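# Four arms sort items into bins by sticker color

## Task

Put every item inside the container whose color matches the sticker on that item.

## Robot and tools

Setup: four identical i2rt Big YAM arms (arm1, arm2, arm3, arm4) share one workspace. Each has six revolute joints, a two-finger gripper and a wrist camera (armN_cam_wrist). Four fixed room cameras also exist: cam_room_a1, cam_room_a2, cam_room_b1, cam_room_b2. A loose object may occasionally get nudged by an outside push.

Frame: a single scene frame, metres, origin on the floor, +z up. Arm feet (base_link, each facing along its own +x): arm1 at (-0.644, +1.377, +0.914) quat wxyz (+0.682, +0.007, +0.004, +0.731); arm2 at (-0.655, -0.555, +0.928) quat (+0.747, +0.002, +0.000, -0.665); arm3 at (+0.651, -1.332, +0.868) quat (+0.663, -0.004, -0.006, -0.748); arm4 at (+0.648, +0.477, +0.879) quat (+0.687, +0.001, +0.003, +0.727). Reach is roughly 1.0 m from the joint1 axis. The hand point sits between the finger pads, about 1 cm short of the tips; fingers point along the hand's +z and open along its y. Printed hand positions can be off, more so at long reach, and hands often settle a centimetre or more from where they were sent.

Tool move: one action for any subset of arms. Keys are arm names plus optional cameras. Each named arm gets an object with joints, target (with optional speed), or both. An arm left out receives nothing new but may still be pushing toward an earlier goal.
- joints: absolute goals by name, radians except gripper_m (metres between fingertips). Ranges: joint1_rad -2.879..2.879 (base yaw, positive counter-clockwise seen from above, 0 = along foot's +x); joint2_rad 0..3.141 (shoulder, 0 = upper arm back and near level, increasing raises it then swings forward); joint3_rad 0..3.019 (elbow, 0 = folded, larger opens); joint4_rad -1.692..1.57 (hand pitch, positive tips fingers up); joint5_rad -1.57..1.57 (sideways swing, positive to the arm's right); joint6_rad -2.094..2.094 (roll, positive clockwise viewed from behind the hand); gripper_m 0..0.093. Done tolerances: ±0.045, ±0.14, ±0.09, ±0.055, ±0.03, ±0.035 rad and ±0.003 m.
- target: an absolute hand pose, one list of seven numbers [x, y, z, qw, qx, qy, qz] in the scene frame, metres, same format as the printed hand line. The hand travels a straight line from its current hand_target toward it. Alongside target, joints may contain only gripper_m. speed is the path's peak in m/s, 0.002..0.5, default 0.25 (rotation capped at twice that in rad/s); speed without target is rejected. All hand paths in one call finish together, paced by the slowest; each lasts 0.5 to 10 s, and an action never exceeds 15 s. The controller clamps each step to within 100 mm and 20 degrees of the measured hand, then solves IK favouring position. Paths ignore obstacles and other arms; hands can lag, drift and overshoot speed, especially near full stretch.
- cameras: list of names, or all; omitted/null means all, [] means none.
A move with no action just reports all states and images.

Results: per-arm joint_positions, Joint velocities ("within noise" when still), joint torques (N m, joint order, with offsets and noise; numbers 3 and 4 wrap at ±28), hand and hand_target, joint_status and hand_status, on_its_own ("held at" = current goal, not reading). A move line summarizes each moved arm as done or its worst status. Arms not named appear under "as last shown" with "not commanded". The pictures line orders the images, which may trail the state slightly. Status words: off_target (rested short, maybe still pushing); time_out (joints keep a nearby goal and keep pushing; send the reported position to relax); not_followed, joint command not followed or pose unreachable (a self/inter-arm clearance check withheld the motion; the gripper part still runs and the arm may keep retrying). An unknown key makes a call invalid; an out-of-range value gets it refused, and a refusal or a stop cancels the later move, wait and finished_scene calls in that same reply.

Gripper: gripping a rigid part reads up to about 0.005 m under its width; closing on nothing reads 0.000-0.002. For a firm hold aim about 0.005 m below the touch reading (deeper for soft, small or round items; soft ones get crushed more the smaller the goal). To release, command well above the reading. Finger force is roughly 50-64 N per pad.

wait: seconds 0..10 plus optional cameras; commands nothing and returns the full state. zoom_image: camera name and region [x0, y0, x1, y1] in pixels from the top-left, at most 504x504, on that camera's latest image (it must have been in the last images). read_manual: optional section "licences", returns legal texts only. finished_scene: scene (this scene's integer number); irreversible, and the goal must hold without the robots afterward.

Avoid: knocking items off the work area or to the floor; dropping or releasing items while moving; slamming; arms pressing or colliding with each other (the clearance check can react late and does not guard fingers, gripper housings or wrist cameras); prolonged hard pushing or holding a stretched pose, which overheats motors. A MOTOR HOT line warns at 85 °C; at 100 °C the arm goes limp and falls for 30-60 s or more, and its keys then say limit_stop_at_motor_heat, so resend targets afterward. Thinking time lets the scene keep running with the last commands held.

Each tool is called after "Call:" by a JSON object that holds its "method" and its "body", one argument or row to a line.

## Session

Call:
{"method": "move", "body": {
  "arm1": {"joints": {"joint1_rad": 1.493, "joint2_rad": 1.1, "joint3_rad": 1.4, "joint4_rad": -1.2, "joint5_rad": 0, "joint6_rad": 0, "gripper_m": 0.09}},
  "arm2": {"joints": {"joint1_rad": -1.6, "joint2_rad": 1.0, "joint3_rad": 1.4, "joint4_rad": -1.2, "joint5_rad": 0, "joint6_rad": 0, "gripper_m": 0.09}},
  "arm3": {"joints": {"joint1_rad": 1.69, "joint2_rad": 0.7, "joint3_rad": 1.54, "joint4_rad": -1.5, "joint5_rad": 0, "joint6_rad": 0, "gripper_m": 0.08}},
  "arm4": {"joints": {"joint1_rad": -1.6, "joint2_rad": 0.7, "joint3_rad": 1.54, "joint4_rad": -1.5, "joint5_rad": 0, "joint6_rad": 0, "gripper_m": 0.08}},
  "cameras": ["all"]
}}

Scene clock: 1.90 s.
Joint torques (N m): arm1=[-1.61 -5.77 13.45 1.87 0.08 -0.09] | arm2=[0.67 -7.59 12.63 2.5 -0.02 0.22] | arm3=[2.14 0.85 8.03 1.24 0.01 -0.12] | arm4=[0.44 1.67 9.05 1.65 0.07 -0.08]
Motor temperatures (°C): arm1=[21 23 28 23 21 21 21] | arm2=[23 24 26 22 22 20 23] | arm3=[24 23 23 23 24 23 23] | arm4=[22 22 24 22 24 21 24]
Heat: arm1: hottest joint3_rad 28 °C; arm2: hottest joint3_rad 26 °C; arm3: hottest joint1_rad 24 °C; arm4: hottest joint3_rad 24 °C.
move: arm1 done; arm2 done; arm3 done; arm4 done
Joint velocities: within noise
arm1.joint_positions: joint1_rad=+1.492 joint2_rad=+1.111 joint3_rad=+1.375 joint4_rad=-1.212 joint5_rad=-0.002 joint6_rad=+0.008 gripper_m=+0.09006
arm1.joint_status: all done
arm1.hand: x=-1.0642 y=+1.3807 z=+1.3205 quat_wxyz=(-0.001, +0.950, -0.008, -0.314) (m; scene frame)
arm1.hand_target: x=-1.0655 y=+1.3805 z=+1.3396 quat_wxyz=(-0.003, +0.942, -0.004, -0.336) (m; scene frame)
arm1.hand_status: not commanded
arm2.joint_positions: joint1_rad=-1.599 joint2_rad=+1.006 joint3_rad=+1.382 joint4_rad=-1.209 joint5_rad=+0.000 joint6_rad=-0.015 gripper_m=+0.09010
arm2.joint_status: all done
arm2.hand: x=-1.0516 y=-0.5913 z=+1.3722 quat_wxyz=(-0.012, -0.932, -0.048, +0.359) (m; scene frame)
arm2.hand_target: x=-1.0520 y=-0.5911 z=+1.3855 quat_wxyz=(-0.015, -0.926, -0.041, +0.375) (m; scene frame)
arm2.hand_status: not commanded
arm3.joint_positions: joint1_rad=+1.678 joint2_rad=+0.703 joint3_rad=+1.532 joint4_rad=-1.493 joint5_rad=+0.001 joint6_rad=+0.007 gripper_m=+0.08007
arm3.joint_status: all done
arm3.hand: x=+0.8790 y=-1.3275 z=+1.4249 quat_wxyz=(-0.439, -0.006, -0.899, +0.008) (m; scene frame)
arm3.hand_target: x=+0.8756 y=-1.3247 z=+1.4278 quat_wxyz=(-0.440, +0.002, -0.898, +0.006) (m; scene frame)
arm3.hand_status: not commanded
arm4.joint_positions: joint1_rad=-1.597 joint2_rad=+0.695 joint3_rad=+1.510 joint4_rad=-1.512 joint5_rad=+0.001 joint6_rad=+0.014 gripper_m=+0.08011
arm4.joint_status: all done
arm4.hand: x=+0.8753 y=+0.4855 z=+1.4234 quat_wxyz=(-0.421, +0.008, -0.907, -0.008) (m; scene frame)
arm4.hand_target: x=+0.8758 y=+0.4849 z=+1.4380 quat_wxyz=(-0.437, +0.013, -0.899, -0.004) (m; scene frame)
arm4.hand_status: not commanded
pictures: arm1_cam_wrist, arm2_cam_wrist, arm3_cam_wrist, arm4_cam_wrist, cam_room_a1, cam_room_a2, cam_room_b1, cam_room_b2
Images, in order (width x height): arm1_cam_wrist 672x504, arm2_cam_wrist 672x504, arm3_cam_wrist 672x504, arm4_cam_wrist 672x504, cam_room_a1 672x504, cam_room_a2 672x504, cam_room_b1 672x504, cam_room_b2 672x504.

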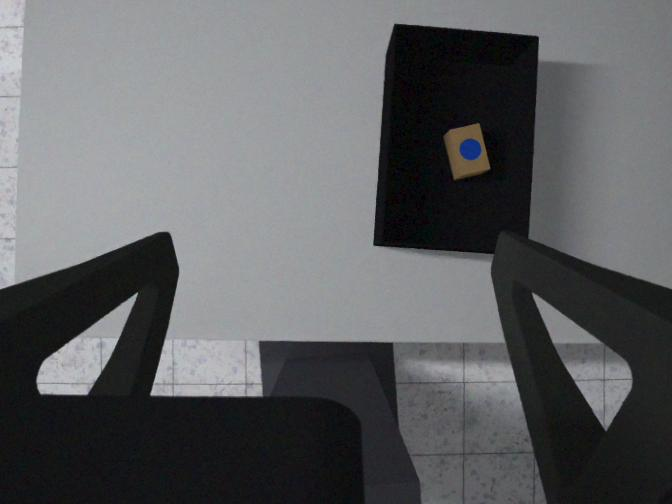

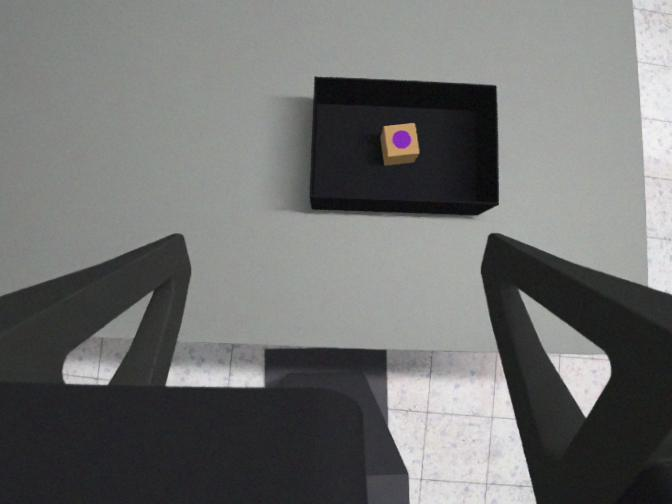

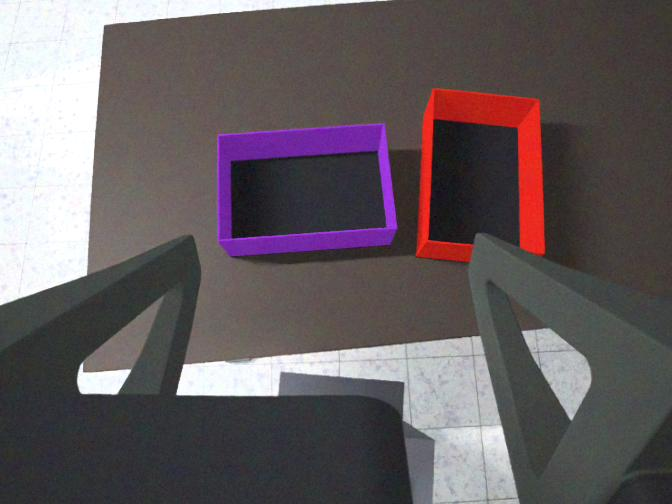

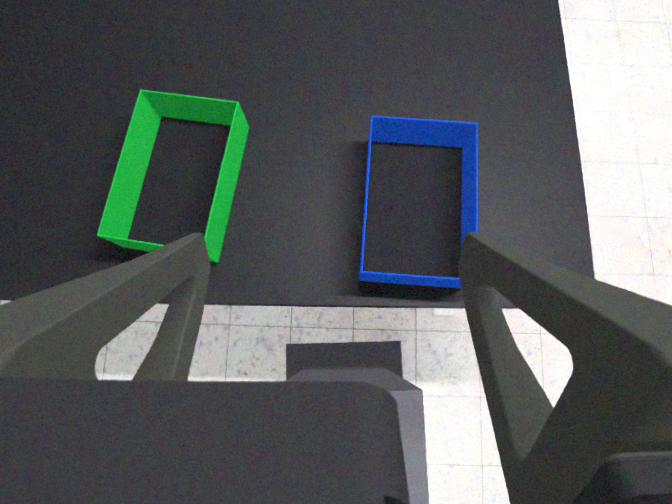

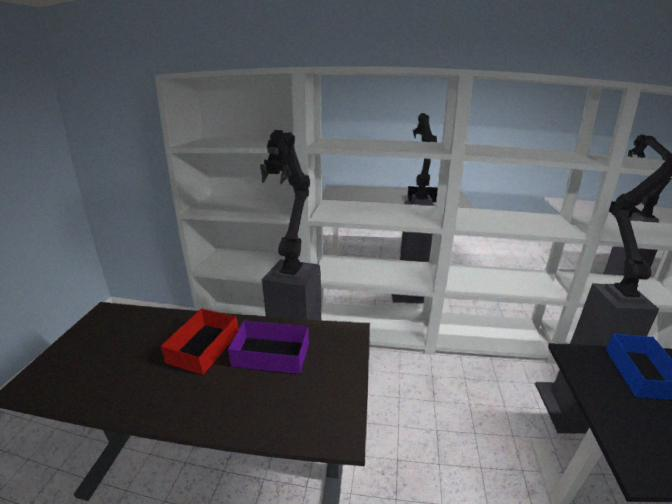

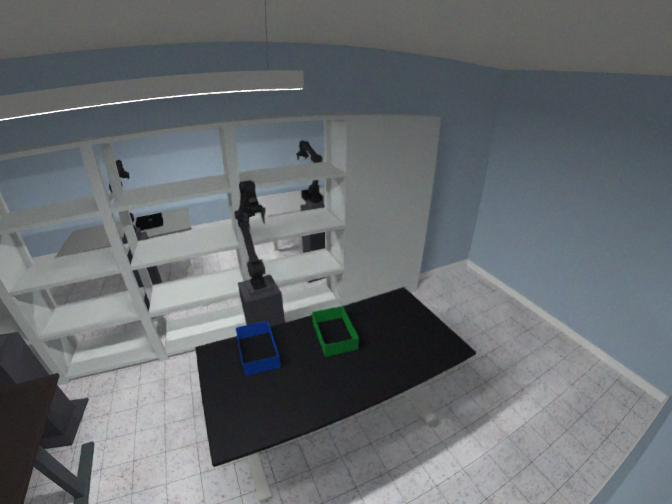

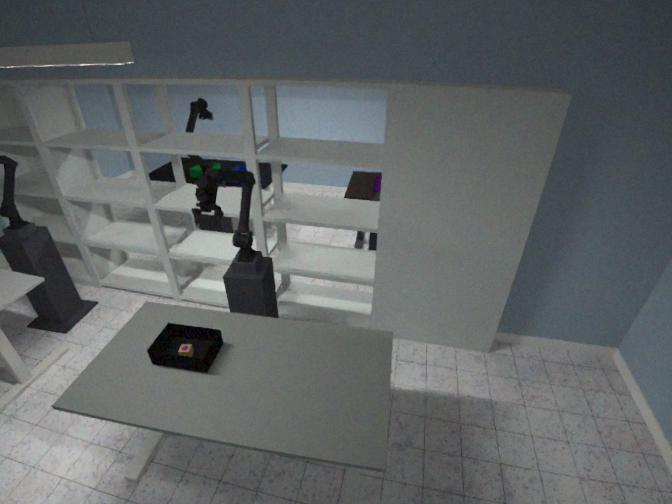

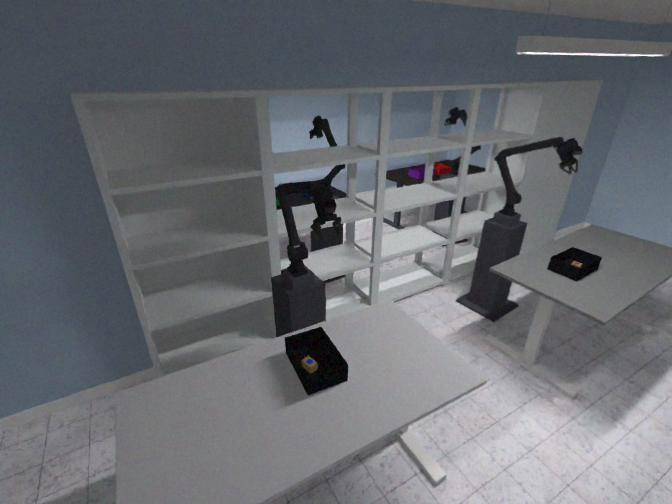

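Call:
{"method": "move", "body": {
  "arm1": {"target": [-1.21, 1.585, 0.945, -0.00835, -0.9916, -0.0954, 0.0868], "speed": 0.4},
  "arm2": {"target": [-1.315, -0.501, 0.945, -0.0076, -0.9924, -0.0868, 0.0869], "speed": 0.4},
  "arm3": {"joints": {"joint1_rad": -1.957, "joint2_rad": 0.8, "joint3_rad": 0.95, "joint4_rad": -1.19}},
  "arm4": {"joints": {"joint1_rad": 0.903, "joint2_rad": 0.8, "joint3_rad": 0.95, "joint4_rad": -1.19}},
  "cameras": ["arm1_cam_wrist", "arm2_cam_wrist"]
}}

Scene clock: 20.83 s.
Joint torques (N m): arm1=[-2.32 -17.26 13.86 0.57 -0.1 -0.06] | arm2=[0.09 -22.59 13.96 0.43 0.06 -0.1] | arm3=[0.73 -4.42 9.24 1.43 -0.01 -0.11] | arm4=[1.08 -4.54 9.48 1.28 0.07 -0.08]
Motor temperatures (°C): arm1=[21 24 30 23 21 21 21] | arm2=[23 24 31 22 22 20 23] | arm3=[24 23 25 23 24 23 23] | arm4=[22 22 28 22 24 21 24]
Heat: arm1: hottest joint3_rad 30 °C; arm2: hottest joint3_rad 31 °C; arm3: hottest joint3_rad 25 °C; arm4: hottest joint3_rad 28 °C.
move: arm1 off_target; arm2 off_target; arm3 done; arm4 done
Joint velocities: within noise
arm1.joint_positions: joint1_rad=+1.129 joint2_rad=+1.992 joint3_rad=+1.424 joint4_rad=-0.933 joint5_rad=-0.090 joint6_rad=-0.553 gripper_m=+0.09006
arm1.joint_status: not commanded
arm1.hand: x=-1.1871 y=+1.5737 z=+0.9211 quat_wxyz=(+0.023, +0.994, +0.092, -0.059) (m; scene frame)
arm1.hand_target: x=-1.2086 y=+1.5845 z=+0.9458 quat_wxyz=(+0.008, +0.992, +0.095, -0.087) (m; scene frame)
arm1.hand_status: off_target (0.035 m and 3.7 deg from the pose sent, 0.452 m and 29.1 deg at the start)
arm2.joint_positions: joint1_rad=-1.775 joint2_rad=+2.099 joint3_rad=+1.616 joint4_rad=-0.950 joint5_rad=-0.052 joint6_rad=-0.249 gripper_m=+0.09010
arm2.joint_status: not commanded
arm2.hand: x=-1.2968 y=-0.5078 z=+0.9298 quat_wxyz=(-0.013, -0.994, -0.083, +0.071) (m; scene frame)
arm2.hand_target: x=-1.3140 y=-0.5010 z=+0.9454 quat_wxyz=(-0.007, -0.992, -0.087, +0.087) (m; scene frame)
arm2.hand_status: off_target (0.025 m and 2.0 deg from the pose sent, 0.510 m and 32.4 deg at the start)
arm3.joint_positions: joint1_rad=-1.947 joint2_rad=+0.810 joint3_rad=+0.951 joint4_rad=-1.200 joint5_rad=+0.001 joint6_rad=+0.005 gripper_m=+0.08007
arm3.joint_status: all done
arm3.hand: x=+0.3798 y=-1.1800 z=+1.1564 quat_wxyz=(+0.056, -0.937, +0.242, +0.244) (m; scene frame)
arm3.hand_target: x=+0.3808 y=-1.1773 z=+1.1596 quat_wxyz=(+0.059, -0.935, +0.243, +0.252) (m; scene frame)
arm3.hand_status: not commanded
arm4.joint_positions: joint1_rad=+0.902 joint2_rad=+0.812 joint3_rad=+0.944 joint4_rad=-1.202 joint5_rad=-0.001 joint6_rad=+0.013 gripper_m=+0.08011
arm4.joint_status: all done
arm4.hand: x=+0.3980 y=+0.6553 z=+1.1661 quat_wxyz=(-0.071, +0.921, -0.299, -0.238) (m; scene frame)
arm4.hand_target: x=+0.3965 y=+0.6560 z=+1.1744 quat_wxyz=(-0.077, +0.920, -0.291, -0.252) (m; scene frame)
arm4.hand_status: not commanded
pictures: arm1_cam_wrist, arm2_cam_wrist
Images, in order (width x height): arm1_cam_wrist 672x504, arm2_cam_wrist 672x504.

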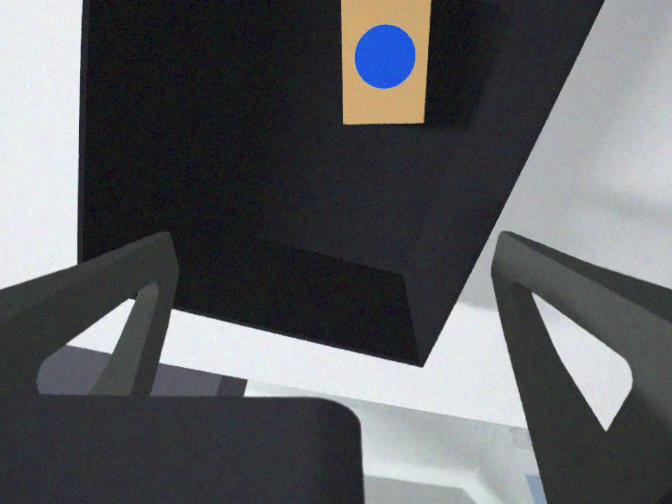

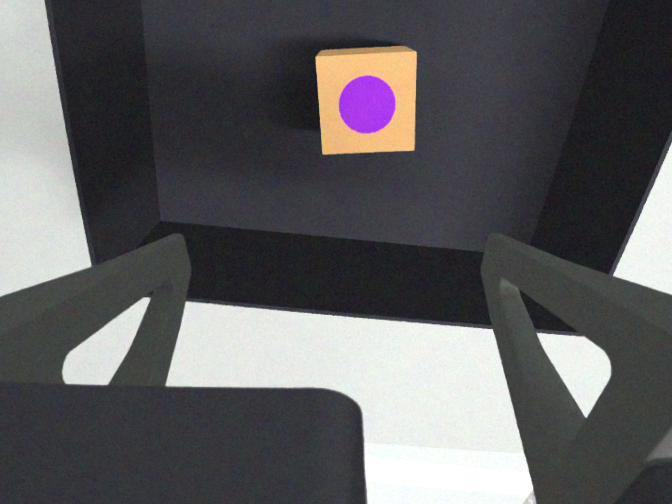

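Call:
{"method": "move", "body": {
  "arm1": {"target": [-1.239, 1.604, 0.762, -0.00835, -0.9916, -0.0954, 0.0868], "speed": 0.2},
  "arm2": {"target": [-1.328, -0.488, 0.757, -0.0076, -0.9924, -0.0868, 0.0869], "speed": 0.2},
  "cameras": ["arm1_cam_wrist", "arm2_cam_wrist"]
}}

Call:
{"method": "move", "body": {
  "arm1": {"joints": {"gripper_m": 0.034}},
  "arm2": {"joints": {"gripper_m": 0.041}},
  "cameras": ["arm1_cam_wrist", "arm2_cam_wrist"]
}}

Scene clock: 43.57 s.
Joint torques (N m): arm1=[-3.14 -17.96 11.48 1.02 -0.08 -0.07] | arm2=[-0.03 -23.12 11.59 1.57 -0.07 -0.08] | arm3=[0.67 -4.37 9.25 1.44 -0.02 -0.11] | arm4=[0.79 -4.37 9.48 1.25 0.09 -0.11]
Motor temperatures (°C): arm1=[21 24 34 23 21 21 21] | arm2=[23 25 34 22 22 20 23] | arm3=[24 23 25 23 24 23 23] | arm4=[22 22 31 22 24 21 24]
Heat: arm1: hottest joint3_rad 34 °C; arm2: hottest joint3_rad 34 °C; arm3: hottest joint3_rad 25 °C; arm4: hottest joint3_rad 31 °C.
move: arm1 off_target; arm2 off_target
Joint velocities: within noise
arm1.joint_positions: joint1_rad=+1.125 joint2_rad=+2.331 joint3_rad=+1.500 joint4_rad=-0.657 joint5_rad=-0.092 joint6_rad=-0.566 gripper_m=+0.09003
arm1.joint_status: not commanded
arm1.hand: x=-1.2187 y=+1.5877 z=+0.7551 quat_wxyz=(+0.020, +0.993, +0.096, -0.065) (m; scene frame)
arm1.hand_target: x=-1.2380 y=+1.6038 z=+0.7629 quat_wxyz=(+0.008, +0.992, +0.095, -0.087) (m; scene frame)
arm1.hand_status: off_target (0.027 m and 2.8 deg from the pose sent, 0.170 m and 3.7 deg at the start)
arm2.joint_positions: joint1_rad=-1.791 joint2_rad=+2.403 joint3_rad=+1.641 joint4_rad=-0.679 joint5_rad=-0.052 joint6_rad=-0.266 gripper_m=+0.09010
arm2.joint_status: not commanded
arm2.hand: x=-1.3075 y=-0.4959 z=+0.7547 quat_wxyz=(-0.012, -0.994, -0.083, +0.067) (m; scene frame)
arm2.hand_target: x=-1.3270 y=-0.4879 z=+0.7577 quat_wxyz=(-0.007, -0.992, -0.087, +0.087) (m; scene frame)
arm2.hand_status: off_target (0.022 m and 2.4 deg from the pose sent, 0.177 m and 1.9 deg at the start)
arm3, arm4: as last shown
arm4.hand: x=+0.3981 y=+0.6553 z=+1.1662 quat_wxyz=(-0.071, +0.921, -0.299, -0.238) (m; scene frame)
arm4.hand_target: x=+0.3966 y=+0.6560 z=+1.1744 quat_wxyz=(-0.077, +0.920, -0.291, -0.252) (m; scene frame)
pictures: arm1_cam_wrist, arm2_cam_wrist
Images, in order (width x height): arm1_cam_wrist 672x504, arm2_cam_wrist 672x504.

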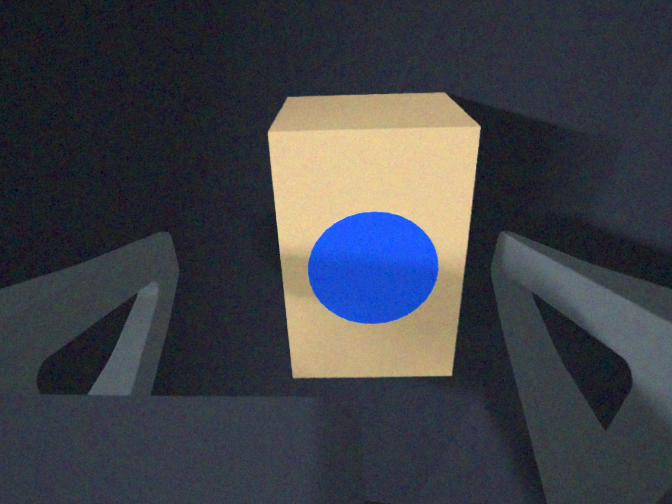

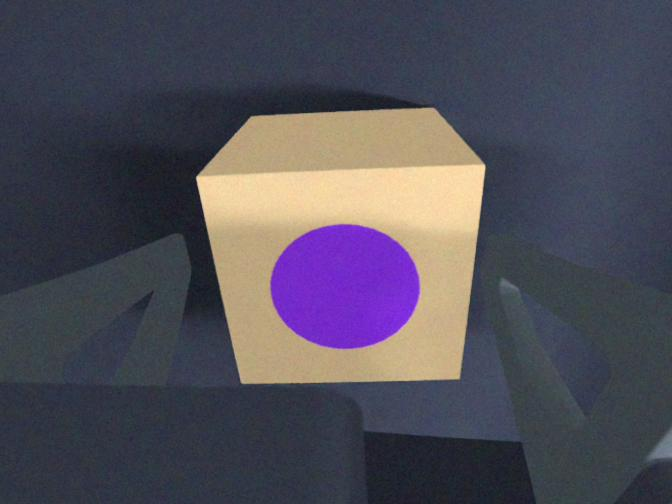

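Scene clock: 44.20 s.
Joint torques (N m): arm1=[-2.55 -17.2 11.34 1.14 -0.1 -0.05] | arm2=[-0.09 -23.24 11.51 1.55 -0.1 -0.08] | arm3=[0.79 -4.42 9.24 1.4 -0.02 -0.11] | arm4=[1.2 -4.54 9.4 1.32 0.1 -0.09]
Motor temperatures (°C): arm1=[21 24 34 23 21 21 21] | arm2=[23 25 34 22 22 20 23] | arm3=[24 23 25 23 24 23 23] | arm4=[22 22 31 22 24 21 24]
Heat: arm1: hottest joint3_rad 34 °C; arm2: hottest joint3_rad 34 °C; arm3: hottest joint3_rad 25 °C; arm4: hottest joint3_rad 31 °C.
move: arm1 off_target; arm2 off_target
Joint velocities: within noise
arm1.joint_positions: joint1_rad=+1.125 joint2_rad=+2.331 joint3_rad=+1.500 joint4_rad=-0.657 joint5_rad=-0.092 joint6_rad=-0.566 gripper_m=+0.04322
arm1.joint_status: gripper_m off_target (ended at +0.04325, target +0.03400)
arm1.hand: x=-1.2186 y=+1.5883 z=+0.7551 quat_wxyz=(+0.020, +0.993, +0.096, -0.065) (m; scene frame)
arm1.hand_target: x=-1.2380 y=+1.6037 z=+0.7629 quat_wxyz=(+0.008, +0.992, +0.095, -0.087) (m; scene frame)
arm1.hand_status: not commanded
arm2.joint_positions: joint1_rad=-1.791 joint2_rad=+2.403 joint3_rad=+1.641 joint4_rad=-0.679 joint5_rad=-0.052 joint6_rad=-0.267 gripper_m=+0.05284
arm2.joint_status: gripper_m off_target (ended at +0.05287, target +0.04100)
arm2.hand: x=-1.3079 y=-0.4958 z=+0.7549 quat_wxyz=(-0.012, -0.994, -0.084, +0.067) (m; scene frame)
arm2.hand_target: x=-1.3271 y=-0.4880 z=+0.7578 quat_wxyz=(-0.007, -0.992, -0.087, +0.087) (m; scene frame)
arm2.hand_status: not commanded
arm3, arm4: as last shown
pictures: arm1_cam_wrist, arm2_cam_wrist
Images, in order (width x height): arm1_cam_wrist 672x504, arm2_cam_wrist 672x504.

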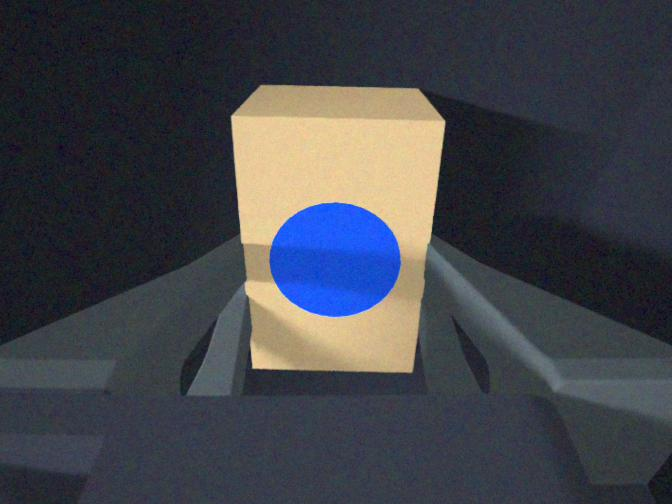

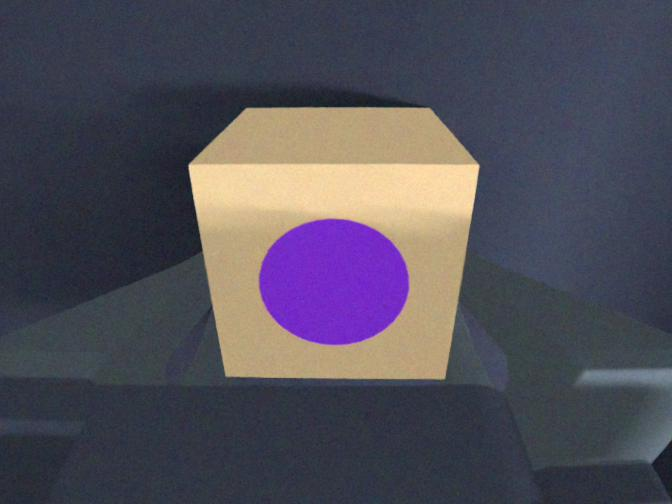

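Call:
{"method": "move", "body": {
  "arm1": {"target": [-1.20, 1.57, 0.98, -0.00835, -0.9916, -0.0954, 0.0868], "speed": 0.35},
  "arm2": {"target": [-1.28, -0.49, 0.98, -0.0076, -0.9924, -0.0868, 0.0869], "speed": 0.35},
  "cameras": []
}}

Call:
{"method": "move", "body": {
  "arm1": {"joints": {"joint2_rad": 0.8, "joint3_rad": 0.95, "joint4_rad": -1.19, "joint5_rad": 0, "joint6_rad": 0}},
  "arm2": {"joints": {"joint2_rad": 0.8, "joint3_rad": 0.95, "joint4_rad": -1.19, "joint5_rad": 0, "joint6_rad": 0}},
  "cameras": []
}}

Call:
{"method": "move", "body": {
  "arm1": {"joints": {"joint1_rad": -2.248}},
  "arm2": {"joints": {"joint1_rad": 0.888}},
  "cameras": ["arm1_cam_wrist", "arm2_cam_wrist"]
}}

Call:
{"method": "move", "body": {
  "arm1": {"target": [-0.036, 0.955, 1.13, 0.083, 0.298, 0.950, -0.026], "speed": 0.35},
  "arm2": {"target": [-0.030, -0.95, 1.13, 0.0837, 0.2787, 0.9543, -0.0244], "speed": 0.35},
  "cameras": ["arm1_cam_wrist", "arm2_cam_wrist"]
}}

Scene clock: 57.77 s.
Joint torques (N m): arm1=[-0.56 -15.21 11.44 0.18 0 0.12] | arm2=[-0.03 -19.96 9.57 0.66 -0.19 -0.09] | arm3=[0.67 -4.37 9.26 1.4 -0.02 -0.11] | arm4=[0.79 -4.42 9.37 1.28 0.1 -0.07]
Motor temperatures (°C): arm1=[21 26 33 23 21 21 22] | arm2=[23 26 32 22 22 20 23] | arm3=[24 23 25 23 24 23 23] | arm4=[22 22 33 22 24 21 24]
Heat: arm1: hottest joint3_rad 33 °C; arm2: hottest joint3_rad 32 °C; arm3: hottest joint3_rad 25 °C; arm4: hottest joint3_rad 33 °C.
move: arm1 done; arm2 off_target
Joint velocities: within noise
arm1.joint_positions: joint1_rad=+1.135 joint2_rad=+1.902 joint3_rad=+1.447 joint4_rad=-0.979 joint5_rad=-0.090 joint6_rad=-0.552 gripper_m=+0.04323
arm1.joint_status: not commanded
arm1.hand: x=-1.1948 y=+1.5733 z=+0.9791 quat_wxyz=(+0.008, +0.991, +0.095, -0.089) (m; scene frame)
arm1.hand_target: x=-1.2000 y=+1.5700 z=+0.9800 quat_wxyz=(+0.008, +0.992, +0.095, -0.087) (m; scene frame)
arm1.hand_status: done (0.006 m and 0.2 deg from the pose sent, 0.226 m and 2.8 deg at the start)
arm2.joint_positions: joint1_rad=-1.797 joint2_rad=+1.965 joint3_rad=+1.579 joint4_rad=-0.974 joint5_rad=-0.052 joint6_rad=-0.272 gripper_m=+0.05284
arm2.joint_status: not commanded
arm2.hand: x=-1.2875 y=-0.4946 z=+0.9972 quat_wxyz=(-0.004, -0.991, -0.084, +0.107) (m; scene frame)
arm2.hand_target: x=-1.2798 y=-0.4901 z=+0.9804 quat_wxyz=(-0.008, -0.992, -0.087, +0.087) (m; scene frame)
arm2.hand_status: off_target (0.019 m and 2.4 deg from the pose sent, 0.227 m and 2.3 deg at the start)
arm3, arm4: as last shown
pictures: none
No camera images: "cameras" was empty.

Scene clock: 59.53 s.
Joint torques (N m): arm1=[-1.2 0.5 11.66 0.94 0.07 0.11] | arm2=[0.09 -4.01 10.48 1.42 0.15 0.22] | arm3=[0.67 -4.42 9.21 1.4 -0.03 -0.1] | arm4=[1.2 -4.25 9.44 1.26 0.09 -0.09]
Motor temperatures (°C): arm1=[21 26 33 23 21 21 22] | arm2=[23 26 32 22 22 20 23] | arm3=[24 23 26 23 24 23 23] | arm4=[22 22 33 22 24 21 24]
Heat: arm1: hottest joint3_rad 33 °C; arm2: hottest joint3_rad 32 °C; arm3: hottest joint3_rad 26 °C; arm4: hottest joint3_rad 33 °C.
move: arm1 done; arm2 done
Joint velocities: within noise
arm1.joint_positions: joint1_rad=+1.135 joint2_rad=+0.797 joint3_rad=+0.947 joint4_rad=-1.182 joint5_rad=-0.002 joint6_rad=-0.009 gripper_m=+0.04323
arm1.joint_status: all done
arm1.hand: x=-0.9279 y=+1.4877 z=+1.2136 quat_wxyz=(-0.049, +0.946, -0.171, -0.269) (m; scene frame)
arm1.hand_target: x=-0.9281 y=+1.4852 z=+1.2134 quat_wxyz=(-0.047, +0.947, -0.172, -0.266) (m; scene frame)
arm1.hand_status: not commanded
arm2.joint_positions: joint1_rad=-1.797 joint2_rad=+0.797 joint3_rad=+0.960 joint4_rad=-1.181 joint5_rad=-0.003 joint6_rad=-0.015 gripper_m=+0.05284
arm2.joint_status: all done
arm2.hand: x=-0.9657 y=-0.5222 z=+1.2294 quat_wxyz=(+0.017, -0.961, +0.044, +0.272) (m; scene frame)
arm2.hand_target: x=-0.9621 y=-0.5193 z=+1.2222 quat_wxyz=(+0.017, -0.964, +0.057, +0.261) (m; scene frame)
arm2.hand_status: not commanded
arm3, arm4: as last shown
pictures: none
No camera images: "cameras" was empty.

Scene clock: 62.33 s.
Joint torques (N m): arm1=[-1.9 -0.85 11.73 0.79 0.01 0.1] | arm2=[0.91 -3.9 10.48 1.44 0.02 0.19] | arm3=[0.73 -4.54 9.25 1.42 -0.02 -0.11] | arm4=[0.91 -4.31 9.36 1.32 0.09 -0.08]
Motor temperatures (°C): arm1=[21 25 33 23 21 21 22] | arm2=[23 26 33 22 22 20 24] | arm3=[24 23 26 23 24 23 23] | arm4=[22 22 33 22 24 21 24]
Heat: arm1: hottest joint3_rad 33 °C; arm2: hottest joint3_rad 33 °C; arm3: hottest joint3_rad 26 °C; arm4: hottest joint3_rad 33 °C.
move: arm1 done; arm2 done
Joint velocities: within noise
arm1.joint_positions: joint1_rad=-2.243 joint2_rad=+0.797 joint3_rad=+0.947 joint4_rad=-1.182 joint5_rad=+0.002 joint6_rad=-0.007 gripper_m=+0.04324
arm1.joint_status: all done
arm1.hand: x=-0.3848 y=+1.2002 z=+1.2043 quat_wxyz=(-0.246, -0.283, -0.923, +0.082) (m; scene frame)
arm1.hand_target: x=-0.3860 y=+1.1996 z=+1.2041 quat_wxyz=(-0.243, -0.289, -0.923, +0.080) (m; scene frame)
arm1.hand_status: not commanded
arm2.joint_positions: joint1_rad=+0.885 joint2_rad=+0.797 joint3_rad=+0.960 joint4_rad=-1.181 joint5_rad=-0.001 joint6_rad=-0.013 gripper_m=+0.05285
arm2.joint_status: all done
arm2.hand: x=-0.3930 y=-0.7245 z=+1.2298 quat_wxyz=(-0.262, -0.264, -0.925, +0.076) (m; scene frame)
arm2.hand_target: x=-0.3952 y=-0.7220 z=+1.2226 quat_wxyz=(-0.252, -0.270, -0.927, +0.071) (m; scene frame)
arm2.hand_status: not commanded
arm3, arm4: as last shown
pictures: arm1_cam_wrist, arm2_cam_wrist
Images, in order (width x height): arm1_cam_wrist 672x504, arm2_cam_wrist 672x504.

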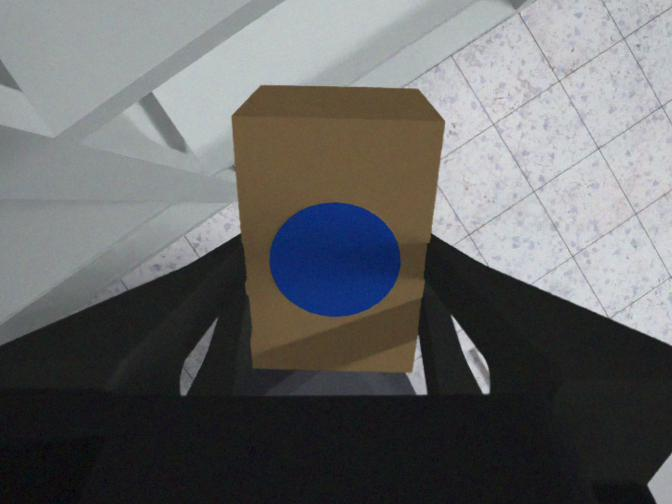

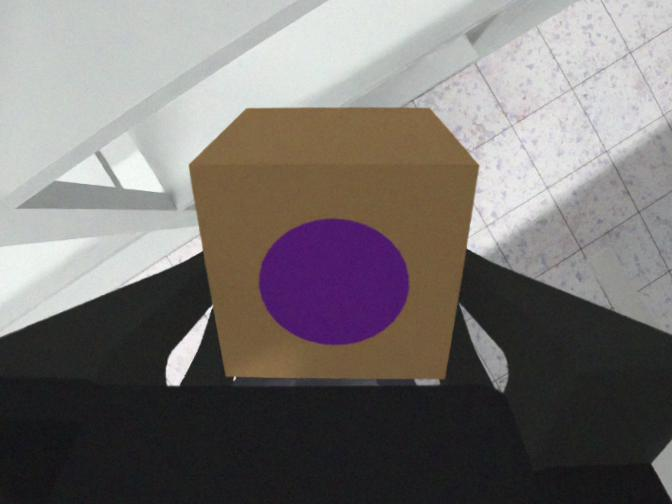

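Scene clock: 64.63 s.
Joint torques (N m): arm1=[-2.55 -20.72 16.39 0.12 -0.02 0.08] | arm2=[1.55 -24 15.91 0.5 0.14 0.22] | arm3=[0.62 -4.54 9.17 1.44 -0.02 -0.1] | arm4=[1.03 -4.13 9.42 1.31 0.08 -0.09]
Motor temperatures (°C): arm1=[21 25 34 23 21 21 22] | arm2=[23 26 33 22 22 20 24] | arm3=[24 23 26 23 24 23 23] | arm4=[22 22 33 22 24 21 24]
Heat: arm1: hottest joint3_rad 34 °C; arm2: hottest joint3_rad 33 °C; arm3: hottest joint3_rad 26 °C; arm4: hottest joint3_rad 33 °C.
move: arm1 off_target; arm2 off_target
Joint velocities: within noise
arm1.joint_positions: joint1_rad=-2.243 joint2_rad=+2.269 joint3_rad=+2.453 joint4_rad=-1.614 joint5_rad=-0.005 joint6_rad=-0.007 gripper_m=+0.04324
arm1.joint_status: not commanded
arm1.hand: x=-0.0415 y=+0.9643 z=+1.1073 quat_wxyz=(-0.060, -0.293, -0.954, +0.020) (m; scene frame)
arm1.hand_target: x=-0.0371 y=+0.9558 z=+1.1299 quat_wxyz=(-0.084, -0.298, -0.950, +0.026) (m; scene frame)
arm1.hand_status: off_target (0.025 m and 2.8 deg from the pose sent, 0.433 m and 20.1 deg at the start)
arm2.joint_positions: joint1_rad=+0.885 joint2_rad=+2.254 joint3_rad=+2.398 joint4_rad=-1.564 joint5_rad=+0.001 joint6_rad=-0.008 gripper_m=+0.05285
arm2.joint_status: not commanded
arm2.hand: x=-0.0419 y=-0.9489 z=+1.1213 quat_wxyz=(-0.073, -0.276, -0.958, +0.020) (m; scene frame)
arm2.hand_target: x=-0.0308 y=-0.9496 z=+1.1300 quat_wxyz=(-0.085, -0.279, -0.956, +0.025) (m; scene frame)
arm2.hand_status: off_target (0.015 m and 1.4 deg from the pose sent, 0.439 m and 21.7 deg at the start)
arm3, arm4: as last shown
pictures: arm1_cam_wrist, arm2_cam_wrist
Images, in order (width x height): arm1_cam_wrist 672x504, arm2_cam_wrist 672x504.

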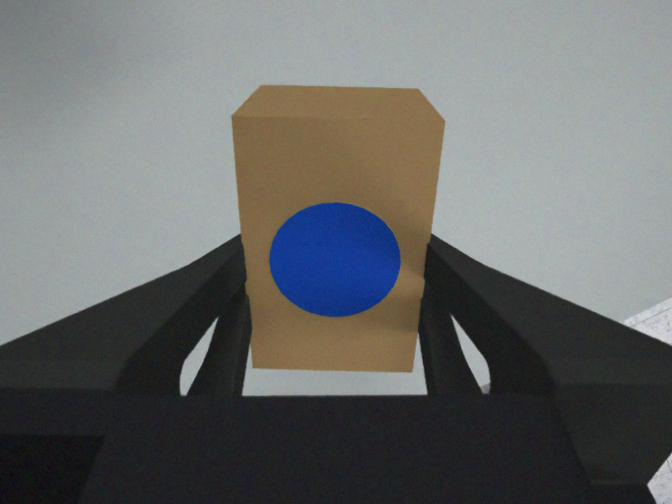

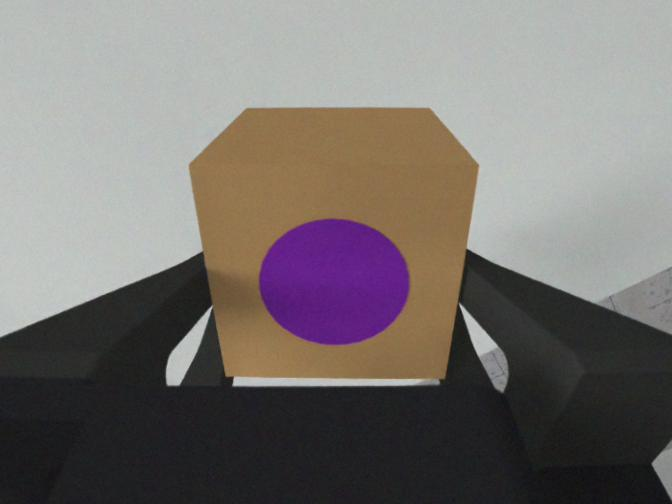

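Call:
{"method": "move", "body": {
  "arm1": {"target": [-0.036, 0.955, 1.047, 0.083, 0.298, 0.950, -0.026], "speed": 0.2},
  "arm2": {"target": [-0.030, -0.95, 1.042, 0.0837, 0.2787, 0.9543, -0.0244], "speed": 0.2},
  "cameras": []
}}

Call:
{"method": "move", "body": {
  "arm1": {"target": [-0.036, 0.955, 1.035, 0.083, 0.298, 0.950, -0.026], "speed": 0.1},
  "arm2": {"target": [-0.030, -0.95, 1.03, 0.0837, 0.2787, 0.9543, -0.0244], "speed": 0.1},
  "cameras": ["arm1_cam_wrist", "arm2_cam_wrist"]
}}

Scene clock: 70.10 s.
Joint torques (N m): arm1=[-2.32 -22.24 11.6 1.13 -0.05 0.07] | arm2=[1.38 -25.64 10.78 1.72 0.14 0.21] | arm3=[0.62 -4.48 9.21 1.44 -0.03 -0.11] | arm4=[0.5 -4.89 9.47 1.2 0.09 -0.06]
Motor temperatures (°C): arm1=[21 25 34 23 21 21 22] | arm2=[23 26 34 22 22 20 24] | arm3=[24 23 26 23 24 23 23] | arm4=[22 22 33 22 24 21 24]
Heat: arm1: hottest joint3_rad 34 °C; arm2: hottest joint3_rad 34 °C; arm3: hottest joint3_rad 26 °C; arm4: hottest joint3_rad 33 °C.
move: arm1 off_target; arm2 done
Joint velocities: within noise
arm1.joint_positions: joint1_rad=-2.243 joint2_rad=+2.258 joint3_rad=+2.227 joint4_rad=-1.395 joint5_rad=-0.005 joint6_rad=-0.007 gripper_m=+0.04324
arm1.joint_status: not commanded
arm1.hand: x=-0.0393 y=+0.9621 z=+1.0281 quat_wxyz=(-0.061, -0.293, -0.954, +0.020) (m; scene frame)
arm1.hand_target: x=-0.0363 y=+0.9552 z=+1.0470 quat_wxyz=(-0.083, -0.298, -0.951, +0.026) (m; scene frame)
arm1.hand_status: off_target (0.020 m and 2.7 deg from the pose sent, 0.061 m and 2.8 deg at the start)
arm2.joint_positions: joint1_rad=+0.885 joint2_rad=+2.251 joint3_rad=+2.200 joint4_rad=-1.351 joint5_rad=+0.001 joint6_rad=-0.008 gripper_m=+0.05285
arm2.joint_status: not commanded
arm2.hand: x=-0.0359 y=-0.9524 z=+1.0486 quat_wxyz=(-0.081, -0.276, -0.957, +0.023) (m; scene frame)
arm2.hand_target: x=-0.0302 y=-0.9500 z=+1.0420 quat_wxyz=(-0.084, -0.279, -0.956, +0.024) (m; scene frame)
arm2.hand_status: done (0.009 m and 0.5 deg from the pose sent, 0.080 m and 1.4 deg at the start)
arm3, arm4: as last shown
pictures: none
No camera images: "cameras" was empty.

Scene clock: 71.07 s.
Joint torques (N m): arm1=[-2.43 -22.95 10.15 1.32 -0.04 0.07] | arm2=[1.49 -25.05 9.96 1.81 0.14 0.2] | arm3=[0.62 -4.66 9.24 1.4 -0.01 -0.1] | arm4=[0.73 -4.19 9.35 1.25 0.1 -0.09]
Motor temperatures (°C): arm1=[21 25 34 23 21 21 22] | arm2=[23 26 33 22 22 20 24] | arm3=[24 23 26 23 24 23 23] | arm4=[22 22 33 22 24 21 24]
Heat: arm1: hottest joint3_rad 34 °C; arm2: hottest joint3_rad 33 °C; arm3: hottest joint3_rad 26 °C; arm4: hottest joint3_rad 33 °C.
move: arm1 off_target; arm2 off_target
Joint velocities: within noise
arm1.joint_positions: joint1_rad=-2.243 joint2_rad=+2.258 joint3_rad=+2.217 joint4_rad=-1.368 joint5_rad=-0.005 joint6_rad=-0.007 gripper_m=+0.04324
arm1.joint_status: not commanded
arm1.hand: x=-0.0360 y=+0.9598 z=+1.0252 quat_wxyz=(-0.070, -0.293, -0.953, +0.023) (m; scene frame)
arm1.hand_target: x=-0.0361 y=+0.9551 z=+1.0350 quat_wxyz=(-0.083, -0.298, -0.951, +0.026) (m; scene frame)
arm1.hand_status: off_target (0.011 m and 1.7 deg from the pose sent, 0.010 m and 2.7 deg at the start)
arm2.joint_positions: joint1_rad=+0.885 joint2_rad=+2.251 joint3_rad=+2.183 joint4_rad=-1.323 joint5_rad=+0.001 joint6_rad=-0.008 gripper_m=+0.05285
arm2.joint_status: not commanded
arm2.hand: x=-0.0339 y=-0.9536 z=+1.0426 quat_wxyz=(-0.087, -0.276, -0.957, +0.024) (m; scene frame)
arm2.hand_target: x=-0.0303 y=-0.9500 z=+1.0300 quat_wxyz=(-0.084, -0.279, -0.956, +0.024) (m; scene frame)
arm2.hand_status: off_target (0.014 m and 0.5 deg from the pose sent, 0.020 m and 0.5 deg at the start)
arm3.joint_positions: joint1_rad=-1.947 joint2_rad=+0.810 joint3_rad=+0.951 joint4_rad=-1.200 joint5_rad=+0.001 joint6_rad=+0.005 gripper_m=+0.08007
arm3.joint_status: not commanded
arm3.hand: x=+0.3798 y=-1.1800 z=+1.1564 quat_wxyz=(+0.056, -0.937, +0.242, +0.244) (m; scene frame)
arm3.hand_target: x=+0.3808 y=-1.1773 z=+1.1596 quat_wxyz=(+0.059, -0.935, +0.243, +0.252) (m; scene frame)
arm3.hand_status: not commanded
arm4.joint_positions: joint1_rad=+0.902 joint2_rad=+0.812 joint3_rad=+0.944 joint4_rad=-1.202 joint5_rad=-0.001 joint6_rad=+0.013 gripper_m=+0.08011
arm4.joint_status: not commanded
arm4.hand: x=+0.3981 y=+0.6553 z=+1.1662 quat_wxyz=(-0.071, +0.921, -0.299, -0.238) (m; scene frame)
arm4.hand_target: x=+0.3966 y=+0.6560 z=+1.1744 quat_wxyz=(-0.077, +0.920, -0.291, -0.252) (m; scene frame)
arm4.hand_status: not commanded
pictures: arm1_cam_wrist, arm2_cam_wrist
Images, in order (width x height): arm1_cam_wrist 672x504, arm2_cam_wrist 672x504.

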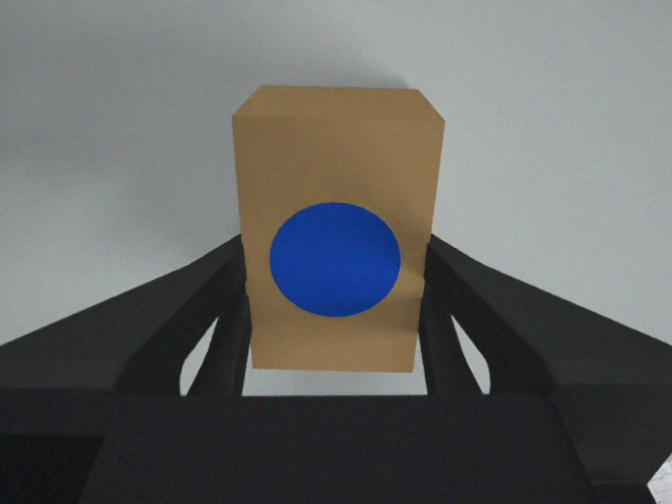

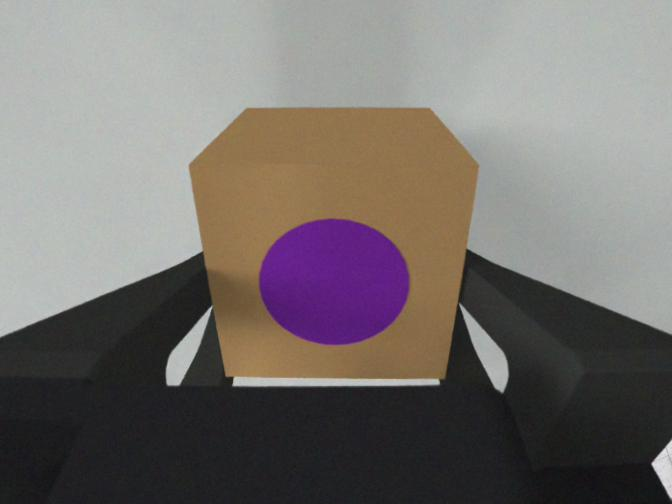

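Call:
{"method": "move", "body": {
  "arm1": {"joints": {"gripper_m": 0.075}},
  "arm2": {"target": [-0.030, -0.95, 1.02, 0.0837, 0.2787, 0.9543, -0.0244], "speed": 0.1},
  "cameras": []
}}

Call:
{"method": "move", "body": {
  "arm1": {"target": [-0.036, 0.955, 1.135, 0.083, 0.298, 0.950, -0.026], "speed": 0.25},
  "arm2": {"joints": {"gripper_m": 0.08}},
  "cameras": []
}}

Call:
{"method": "move", "body": {
  "arm1": {"target": [-0.32, 1.15, 1.15, 0.083, 0.298, 0.950, -0.026], "speed": 0.45},
  "arm2": {"target": [-0.030, -0.95, 1.135, 0.0837, 0.2787, 0.9543, -0.0244], "speed": 0.25},
  "cameras": []
}}

Call:
{"method": "move", "body": {
  "arm1": {"joints": {"joint1_rad": -2.248, "joint2_rad": 0.6, "joint3_rad": 1.2, "joint4_rad": -1.24, "joint5_rad": 0, "joint6_rad": 0}},
  "arm2": {"target": [-0.33, -0.755, 1.15, 0.0837, 0.2787, 0.9543, -0.0244], "speed": 0.45},
  "cameras": []
}}

Call:
{"method": "move", "body": {
  "arm2": {"joints": {"joint1_rad": 0.888, "joint2_rad": 0.6, "joint3_rad": 1.2, "joint4_rad": -1.24, "joint5_rad": 0, "joint6_rad": 0}},
  "arm4": {"target": [0.022, 0.915, 1.13, 0.0778, -0.9212, 0.2905, 0.2468], "speed": 0.4},
  "arm3": {"target": [0.015, -0.984, 1.15, 0.0724, -0.9273, 0.2703, 0.2485], "speed": 0.4},
  "cameras": ["arm3_cam_wrist", "arm4_cam_wrist"]
}}

Scene clock: 85.10 s.
Joint torques (N m): arm1=[-2.49 -22.3 10.74 1.26 0.01 0.1] | arm2=[1.32 -24.94 9.92 1.78 0.15 0.21] | arm3=[0.56 -4.42 9.24 1.42 -0.01 -0.11] | arm4=[0.5 -4.72 9.35 1.32 0.07 -0.05]
Motor temperatures (°C): arm1=[21 26 33 23 21 21 22] | arm2=[23 27 33 22 22 20 24] | arm3=[24 23 26 23 24 23 23] | arm4=[22 22 34 22 24 21 24]
Heat: arm1: hottest joint3_rad 33 °C; arm2: hottest joint3_rad 33 °C; arm3: hottest joint3_rad 26 °C; arm4: hottest joint3_rad 34 °C.
move: arm1 done; arm2 off_target
Joint velocities: within noise
arm1.joint_positions: joint1_rad=-2.243 joint2_rad=+2.258 joint3_rad=+2.211 joint4_rad=-1.366 joint5_rad=-0.005 joint6_rad=-0.007 gripper_m=+0.07496
arm1.joint_status: all done
arm1.hand: x=-0.0369 y=+0.9604 z=+1.0227 quat_wxyz=(-0.068, -0.293, -0.954, +0.022) (m; scene frame)
arm1.hand_target: x=-0.0361 y=+0.9550 z=+1.0350 quat_wxyz=(-0.083, -0.298, -0.951, +0.026) (m; scene frame)
arm1.hand_status: not commanded
arm2.joint_positions: joint1_rad=+0.885 joint2_rad=+2.251 joint3_rad=+2.163 joint4_rad=-1.299 joint5_rad=+0.001 joint6_rad=-0.008 gripper_m=+0.05285
arm2.joint_status: not commanded
arm2.hand: x=-0.0336 y=-0.9538 z=+1.0352 quat_wxyz=(-0.088, -0.276, -0.957, +0.025) (m; scene frame)
arm2.hand_target: x=-0.0304 y=-0.9499 z=+1.0200 quat_wxyz=(-0.084, -0.279, -0.956, +0.024) (m; scene frame)
arm2.hand_status: off_target (0.016 m and 0.7 deg from the pose sent, 0.023 m and 0.5 deg at the start)
arm3, arm4: as last shown
pictures: none
No camera images: "cameras" was empty.

Scene clock: 86.53 s.
Joint torques (N m): arm1=[-2.43 -19.78 15.36 0.28 -0.06 0.11] | arm2=[1.44 -24.94 9.94 1.77 0.14 0.21] | arm3=[0.62 -4.42 9.2 1.46 -0.02 -0.11] | arm4=[1.14 -4.31 9.4 1.31 0.1 -0.1]
Motor temperatures (°C): arm1=[21 26 33 23 21 21 22] | arm2=[23 27 33 22 22 20 24] | arm3=[24 23 26 23 24 23 23] | arm4=[22 22 34 22 24 21 24]
Heat: arm1: hottest joint3_rad 33 °C; arm2: hottest joint3_rad 33 °C; arm3: hottest joint3_rad 26 °C; arm4: hottest joint3_rad 34 °C.
move: arm1 off_target; arm2 done
Joint velocities: within noise
arm1.joint_positions: joint1_rad=-2.243 joint2_rad=+2.270 joint3_rad=+2.500 joint4_rad=-1.637 joint5_rad=-0.005 joint6_rad=-0.007 gripper_m=+0.07496
arm1.joint_status: not commanded
arm1.hand: x=-0.0395 y=+0.9630 z=+1.1243 quat_wxyz=(-0.071, -0.293, -0.953, +0.023) (m; scene frame)
arm1.hand_target: x=-0.0366 y=+0.9554 z=+1.1348 quat_wxyz=(-0.084, -0.298, -0.950, +0.026) (m; scene frame)
arm1.hand_status: off_target (0.014 m and 1.6 deg from the pose sent, 0.112 m and 1.9 deg at the start)
arm2.joint_positions: joint1_rad=+0.885 joint2_rad=+2.251 joint3_rad=+2.163 joint4_rad=-1.298 joint5_rad=+0.001 joint6_rad=-0.008 gripper_m=+0.07994
arm2.joint_status: all done
arm2.hand: x=-0.0334 y=-0.9540 z=+1.0352 quat_wxyz=(-0.089, -0.276, -0.957, +0.025) (m; scene frame)
arm2.hand_target: x=-0.0304 y=-0.9499 z=+1.0200 quat_wxyz=(-0.084, -0.279, -0.956, +0.024) (m; scene frame)
arm2.hand_status: not commanded
arm3, arm4: as last shown
pictures: none
No camera images: "cameras" was empty.

Scene clock: 88.07 s.
Joint torques (N m): arm1=[-3.25 -5.66 10.8 0.83 -0.07 0.03] | arm2=[1.61 -23.24 14.93 0.5 0.13 0.2] | arm3=[0.5 -4.54 9.2 1.42 -0.02 -0.11] | arm4=[0.85 -4.48 9.46 1.21 0.11 -0.08]
Motor temperatures (°C): arm1=[21 26 34 23 21 21 22] | arm2=[23 27 33 22 22 20 24] | arm3=[24 23 26 23 24 23 23] | arm4=[22 22 34 22 24 21 24]
Heat: arm1: hottest joint3_rad 34 °C; arm2: hottest joint3_rad 33 °C; arm3: hottest joint3_rad 26 °C; arm4: hottest joint3_rad 34 °C.
move: arm1 done; arm2 off_target
Joint velocities: within noise
arm1.joint_positions: joint1_rad=-2.248 joint2_rad=+1.234 joint3_rad=+1.170 joint4_rad=-1.311 joint5_rad=-0.007 joint6_rad=-0.007 gripper_m=+0.07496
arm1.joint_status: not commanded
arm1.hand: x=-0.3195 y=+1.1544 z=+1.1532 quat_wxyz=(-0.086, -0.294, -0.951, +0.027) (m; scene frame)
arm1.hand_target: x=-0.3201 y=+1.1501 z=+1.1499 quat_wxyz=(-0.083, -0.298, -0.951, +0.026) (m; scene frame)
arm1.hand_status: done (0.005 m and 0.6 deg from the pose sent, 0.338 m and 1.6 deg at the start)
arm2.joint_positions: joint1_rad=+0.885 joint2_rad=+2.251 joint3_rad=+2.436 joint4_rad=-1.582 joint5_rad=+0.001 joint6_rad=-0.008 gripper_m=+0.07994
arm2.joint_status: not commanded
arm2.hand: x=-0.0401 y=-0.9501 z=+1.1380 quat_wxyz=(-0.083, -0.276, -0.957, +0.023) (m; scene frame)
arm2.hand_target: x=-0.0305 y=-0.9498 z=+1.1348 quat_wxyz=(-0.085, -0.279, -0.956, +0.025) (m; scene frame)
arm2.hand_status: off_target (0.011 m and 0.4 deg from the pose sent, 0.100 m and 0.7 deg at the start)
arm3, arm4: as last shown
pictures: none
No camera images: "cameras" was empty.

Scene clock: 89.53 s.
Joint torques (N m): arm1=[-1.67 3.08 12.9 2.19 0.16 0.1] | arm2=[1.49 -9.29 9.96 1.11 0.16 0.2] | arm3=[0.67 -4.54 9.25 1.44 0 -0.11] | arm4=[0.56 -4.6 9.52 1.18 0.06 -0.08]
Motor temperatures (°C): arm1=[21 26 34 23 21 21 22] | arm2=[23 27 33 22 22 20 24] | arm3=[24 23 26 23 24 23 23] | arm4=[22 22 34 22 24 21 24]
Heat: arm1: hottest joint3_rad 34 °C; arm2: hottest joint3_rad 33 °C; arm3: hottest joint3_rad 26 °C; arm4: hottest joint3_rad 34 °C.
move: arm1 done; arm2 done
Joint velocities: within noise
arm1.joint_positions: joint1_rad=-2.248 joint2_rad=+0.593 joint3_rad=+1.171 joint4_rad=-1.252 joint5_rad=-0.002 joint6_rad=-0.007 gripper_m=+0.07496
arm1.joint_status: all done
arm1.hand: x=-0.4251 y=+1.2286 z=+1.3636 quat_wxyz=(-0.406, -0.266, -0.864, +0.131) (m; scene frame)
arm1.hand_target: x=-0.4232 y=+1.2270 z=+1.3795 quat_wxyz=(-0.421, -0.267, -0.856, +0.135) (m; scene frame)
arm1.hand_status: not commanded
arm2.joint_positions: joint1_rad=+0.900 joint2_rad=+1.218 joint3_rad=+1.120 joint4_rad=-1.275 joint5_rad=+0.004 joint6_rad=+0.008 gripper_m=+0.07994
arm2.joint_status: not commanded
arm2.hand: x=-0.3301 y=-0.7587 z=+1.1590 quat_wxyz=(-0.095, -0.276, -0.956, +0.027) (m; scene frame)
arm2.hand_target: x=-0.3302 y=-0.7550 z=+1.1502 quat_wxyz=(-0.084, -0.279, -0.956, +0.025) (m; scene frame)
arm2.hand_status: done (0.010 m and 1.4 deg from the pose sent, 0.350 m and 0.4 deg at the start)
arm3, arm4: as last shown
pictures: none
No camera images: "cameras" was empty.

Scene clock: 91.67 s.
Joint torques (N m): arm1=[-1.61 3.02 12.86 2.02 0.11 0.1] | arm2=[-0.03 0.26 12.48 2.91 -0.18 -0.01] | arm3=[2.37 -23.12 14.09 0.59 0.16 0.02] | arm4=[1.61 -23.41 12.9 0.49 0.21 -0.07]
Motor temperatures (°C): arm1=[21 26 34 23 21 21 22] | arm2=[23 27 33 22 22 20 24] | arm3=[24 23 27 23 24 23 23] | arm4=[22 22 35 22 24 21 24]
Heat: arm1: hottest joint3_rad 34 °C; arm2: hottest joint3_rad 33 °C; arm3: hottest joint3_rad 27 °C; arm4: hottest joint3_rad 35 °C.
move: arm2 done; arm3 off_target; arm4 off_target
Joint velocities: within noise
arm1: as last shown
arm2.joint_positions: joint1_rad=+0.898 joint2_rad=+0.593 joint3_rad=+1.174 joint4_rad=-1.254 joint5_rad=+0.003 joint6_rad=+0.008 gripper_m=+0.07994
arm2.joint_status: all done
arm2.hand: x=-0.4380 y=-0.6935 z=+1.3828 quat_wxyz=(-0.418, -0.252, -0.865, +0.117) (m; scene frame)
arm2.hand_target: x=-0.4366 y=-0.6966 z=+1.3971 quat_wxyz=(-0.431, -0.250, -0.858, +0.124) (m; scene frame)
arm2.hand_status: not commanded
arm3.joint_positions: joint1_rad=-1.947 joint2_rad=+1.926 joint3_rad=+1.966 joint4_rad=-1.130 joint5_rad=+0.049 joint6_rad=+0.060 gripper_m=+0.08007
arm3.joint_status: not commanded
arm3.hand: x=+0.0288 y=-0.9805 z=+1.1213 quat_wxyz=(+0.069, -0.933, +0.274, +0.225) (m; scene frame)
arm3.hand_target: x=+0.0164 y=-0.9846 z=+1.1500 quat_wxyz=(+0.072, -0.927, +0.270, +0.249) (m; scene frame)
arm3.hand_status: off_target (0.032 m and 2.9 deg from the pose sent, 0.414 m and 3.9 deg at the start)
arm4.joint_positions: joint1_rad=+0.902 joint2_rad=+2.049 joint3_rad=+2.084 joint4_rad=-1.114 joint5_rad=+0.004 joint6_rad=+0.013 gripper_m=+0.08011
arm4.joint_status: not commanded
arm4.hand: x=+0.0326 y=+0.9126 z=+1.1126 quat_wxyz=(-0.071, +0.922, -0.299, -0.234) (m; scene frame)
arm4.hand_target: x=+0.0228 y=+0.9146 z=+1.1301 quat_wxyz=(-0.078, +0.921, -0.291, -0.248) (m; scene frame)
arm4.hand_status: off_target (0.020 m and 2.0 deg from the pose sent, 0.459 m and 1.6 deg at the start)
pictures: arm3_cam_wrist, arm4_cam_wrist
Images, in order (width x height): arm3_cam_wrist 672x504, arm4_cam_wrist 672x504.

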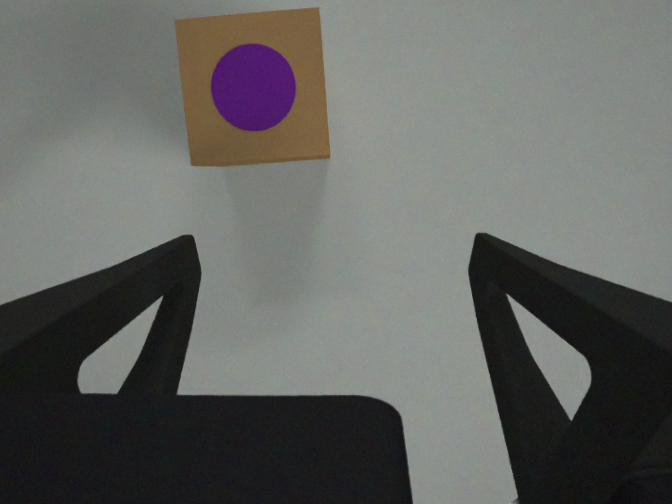

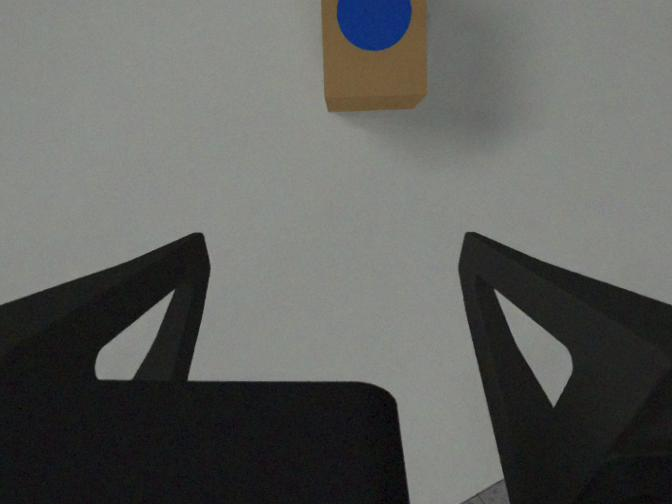

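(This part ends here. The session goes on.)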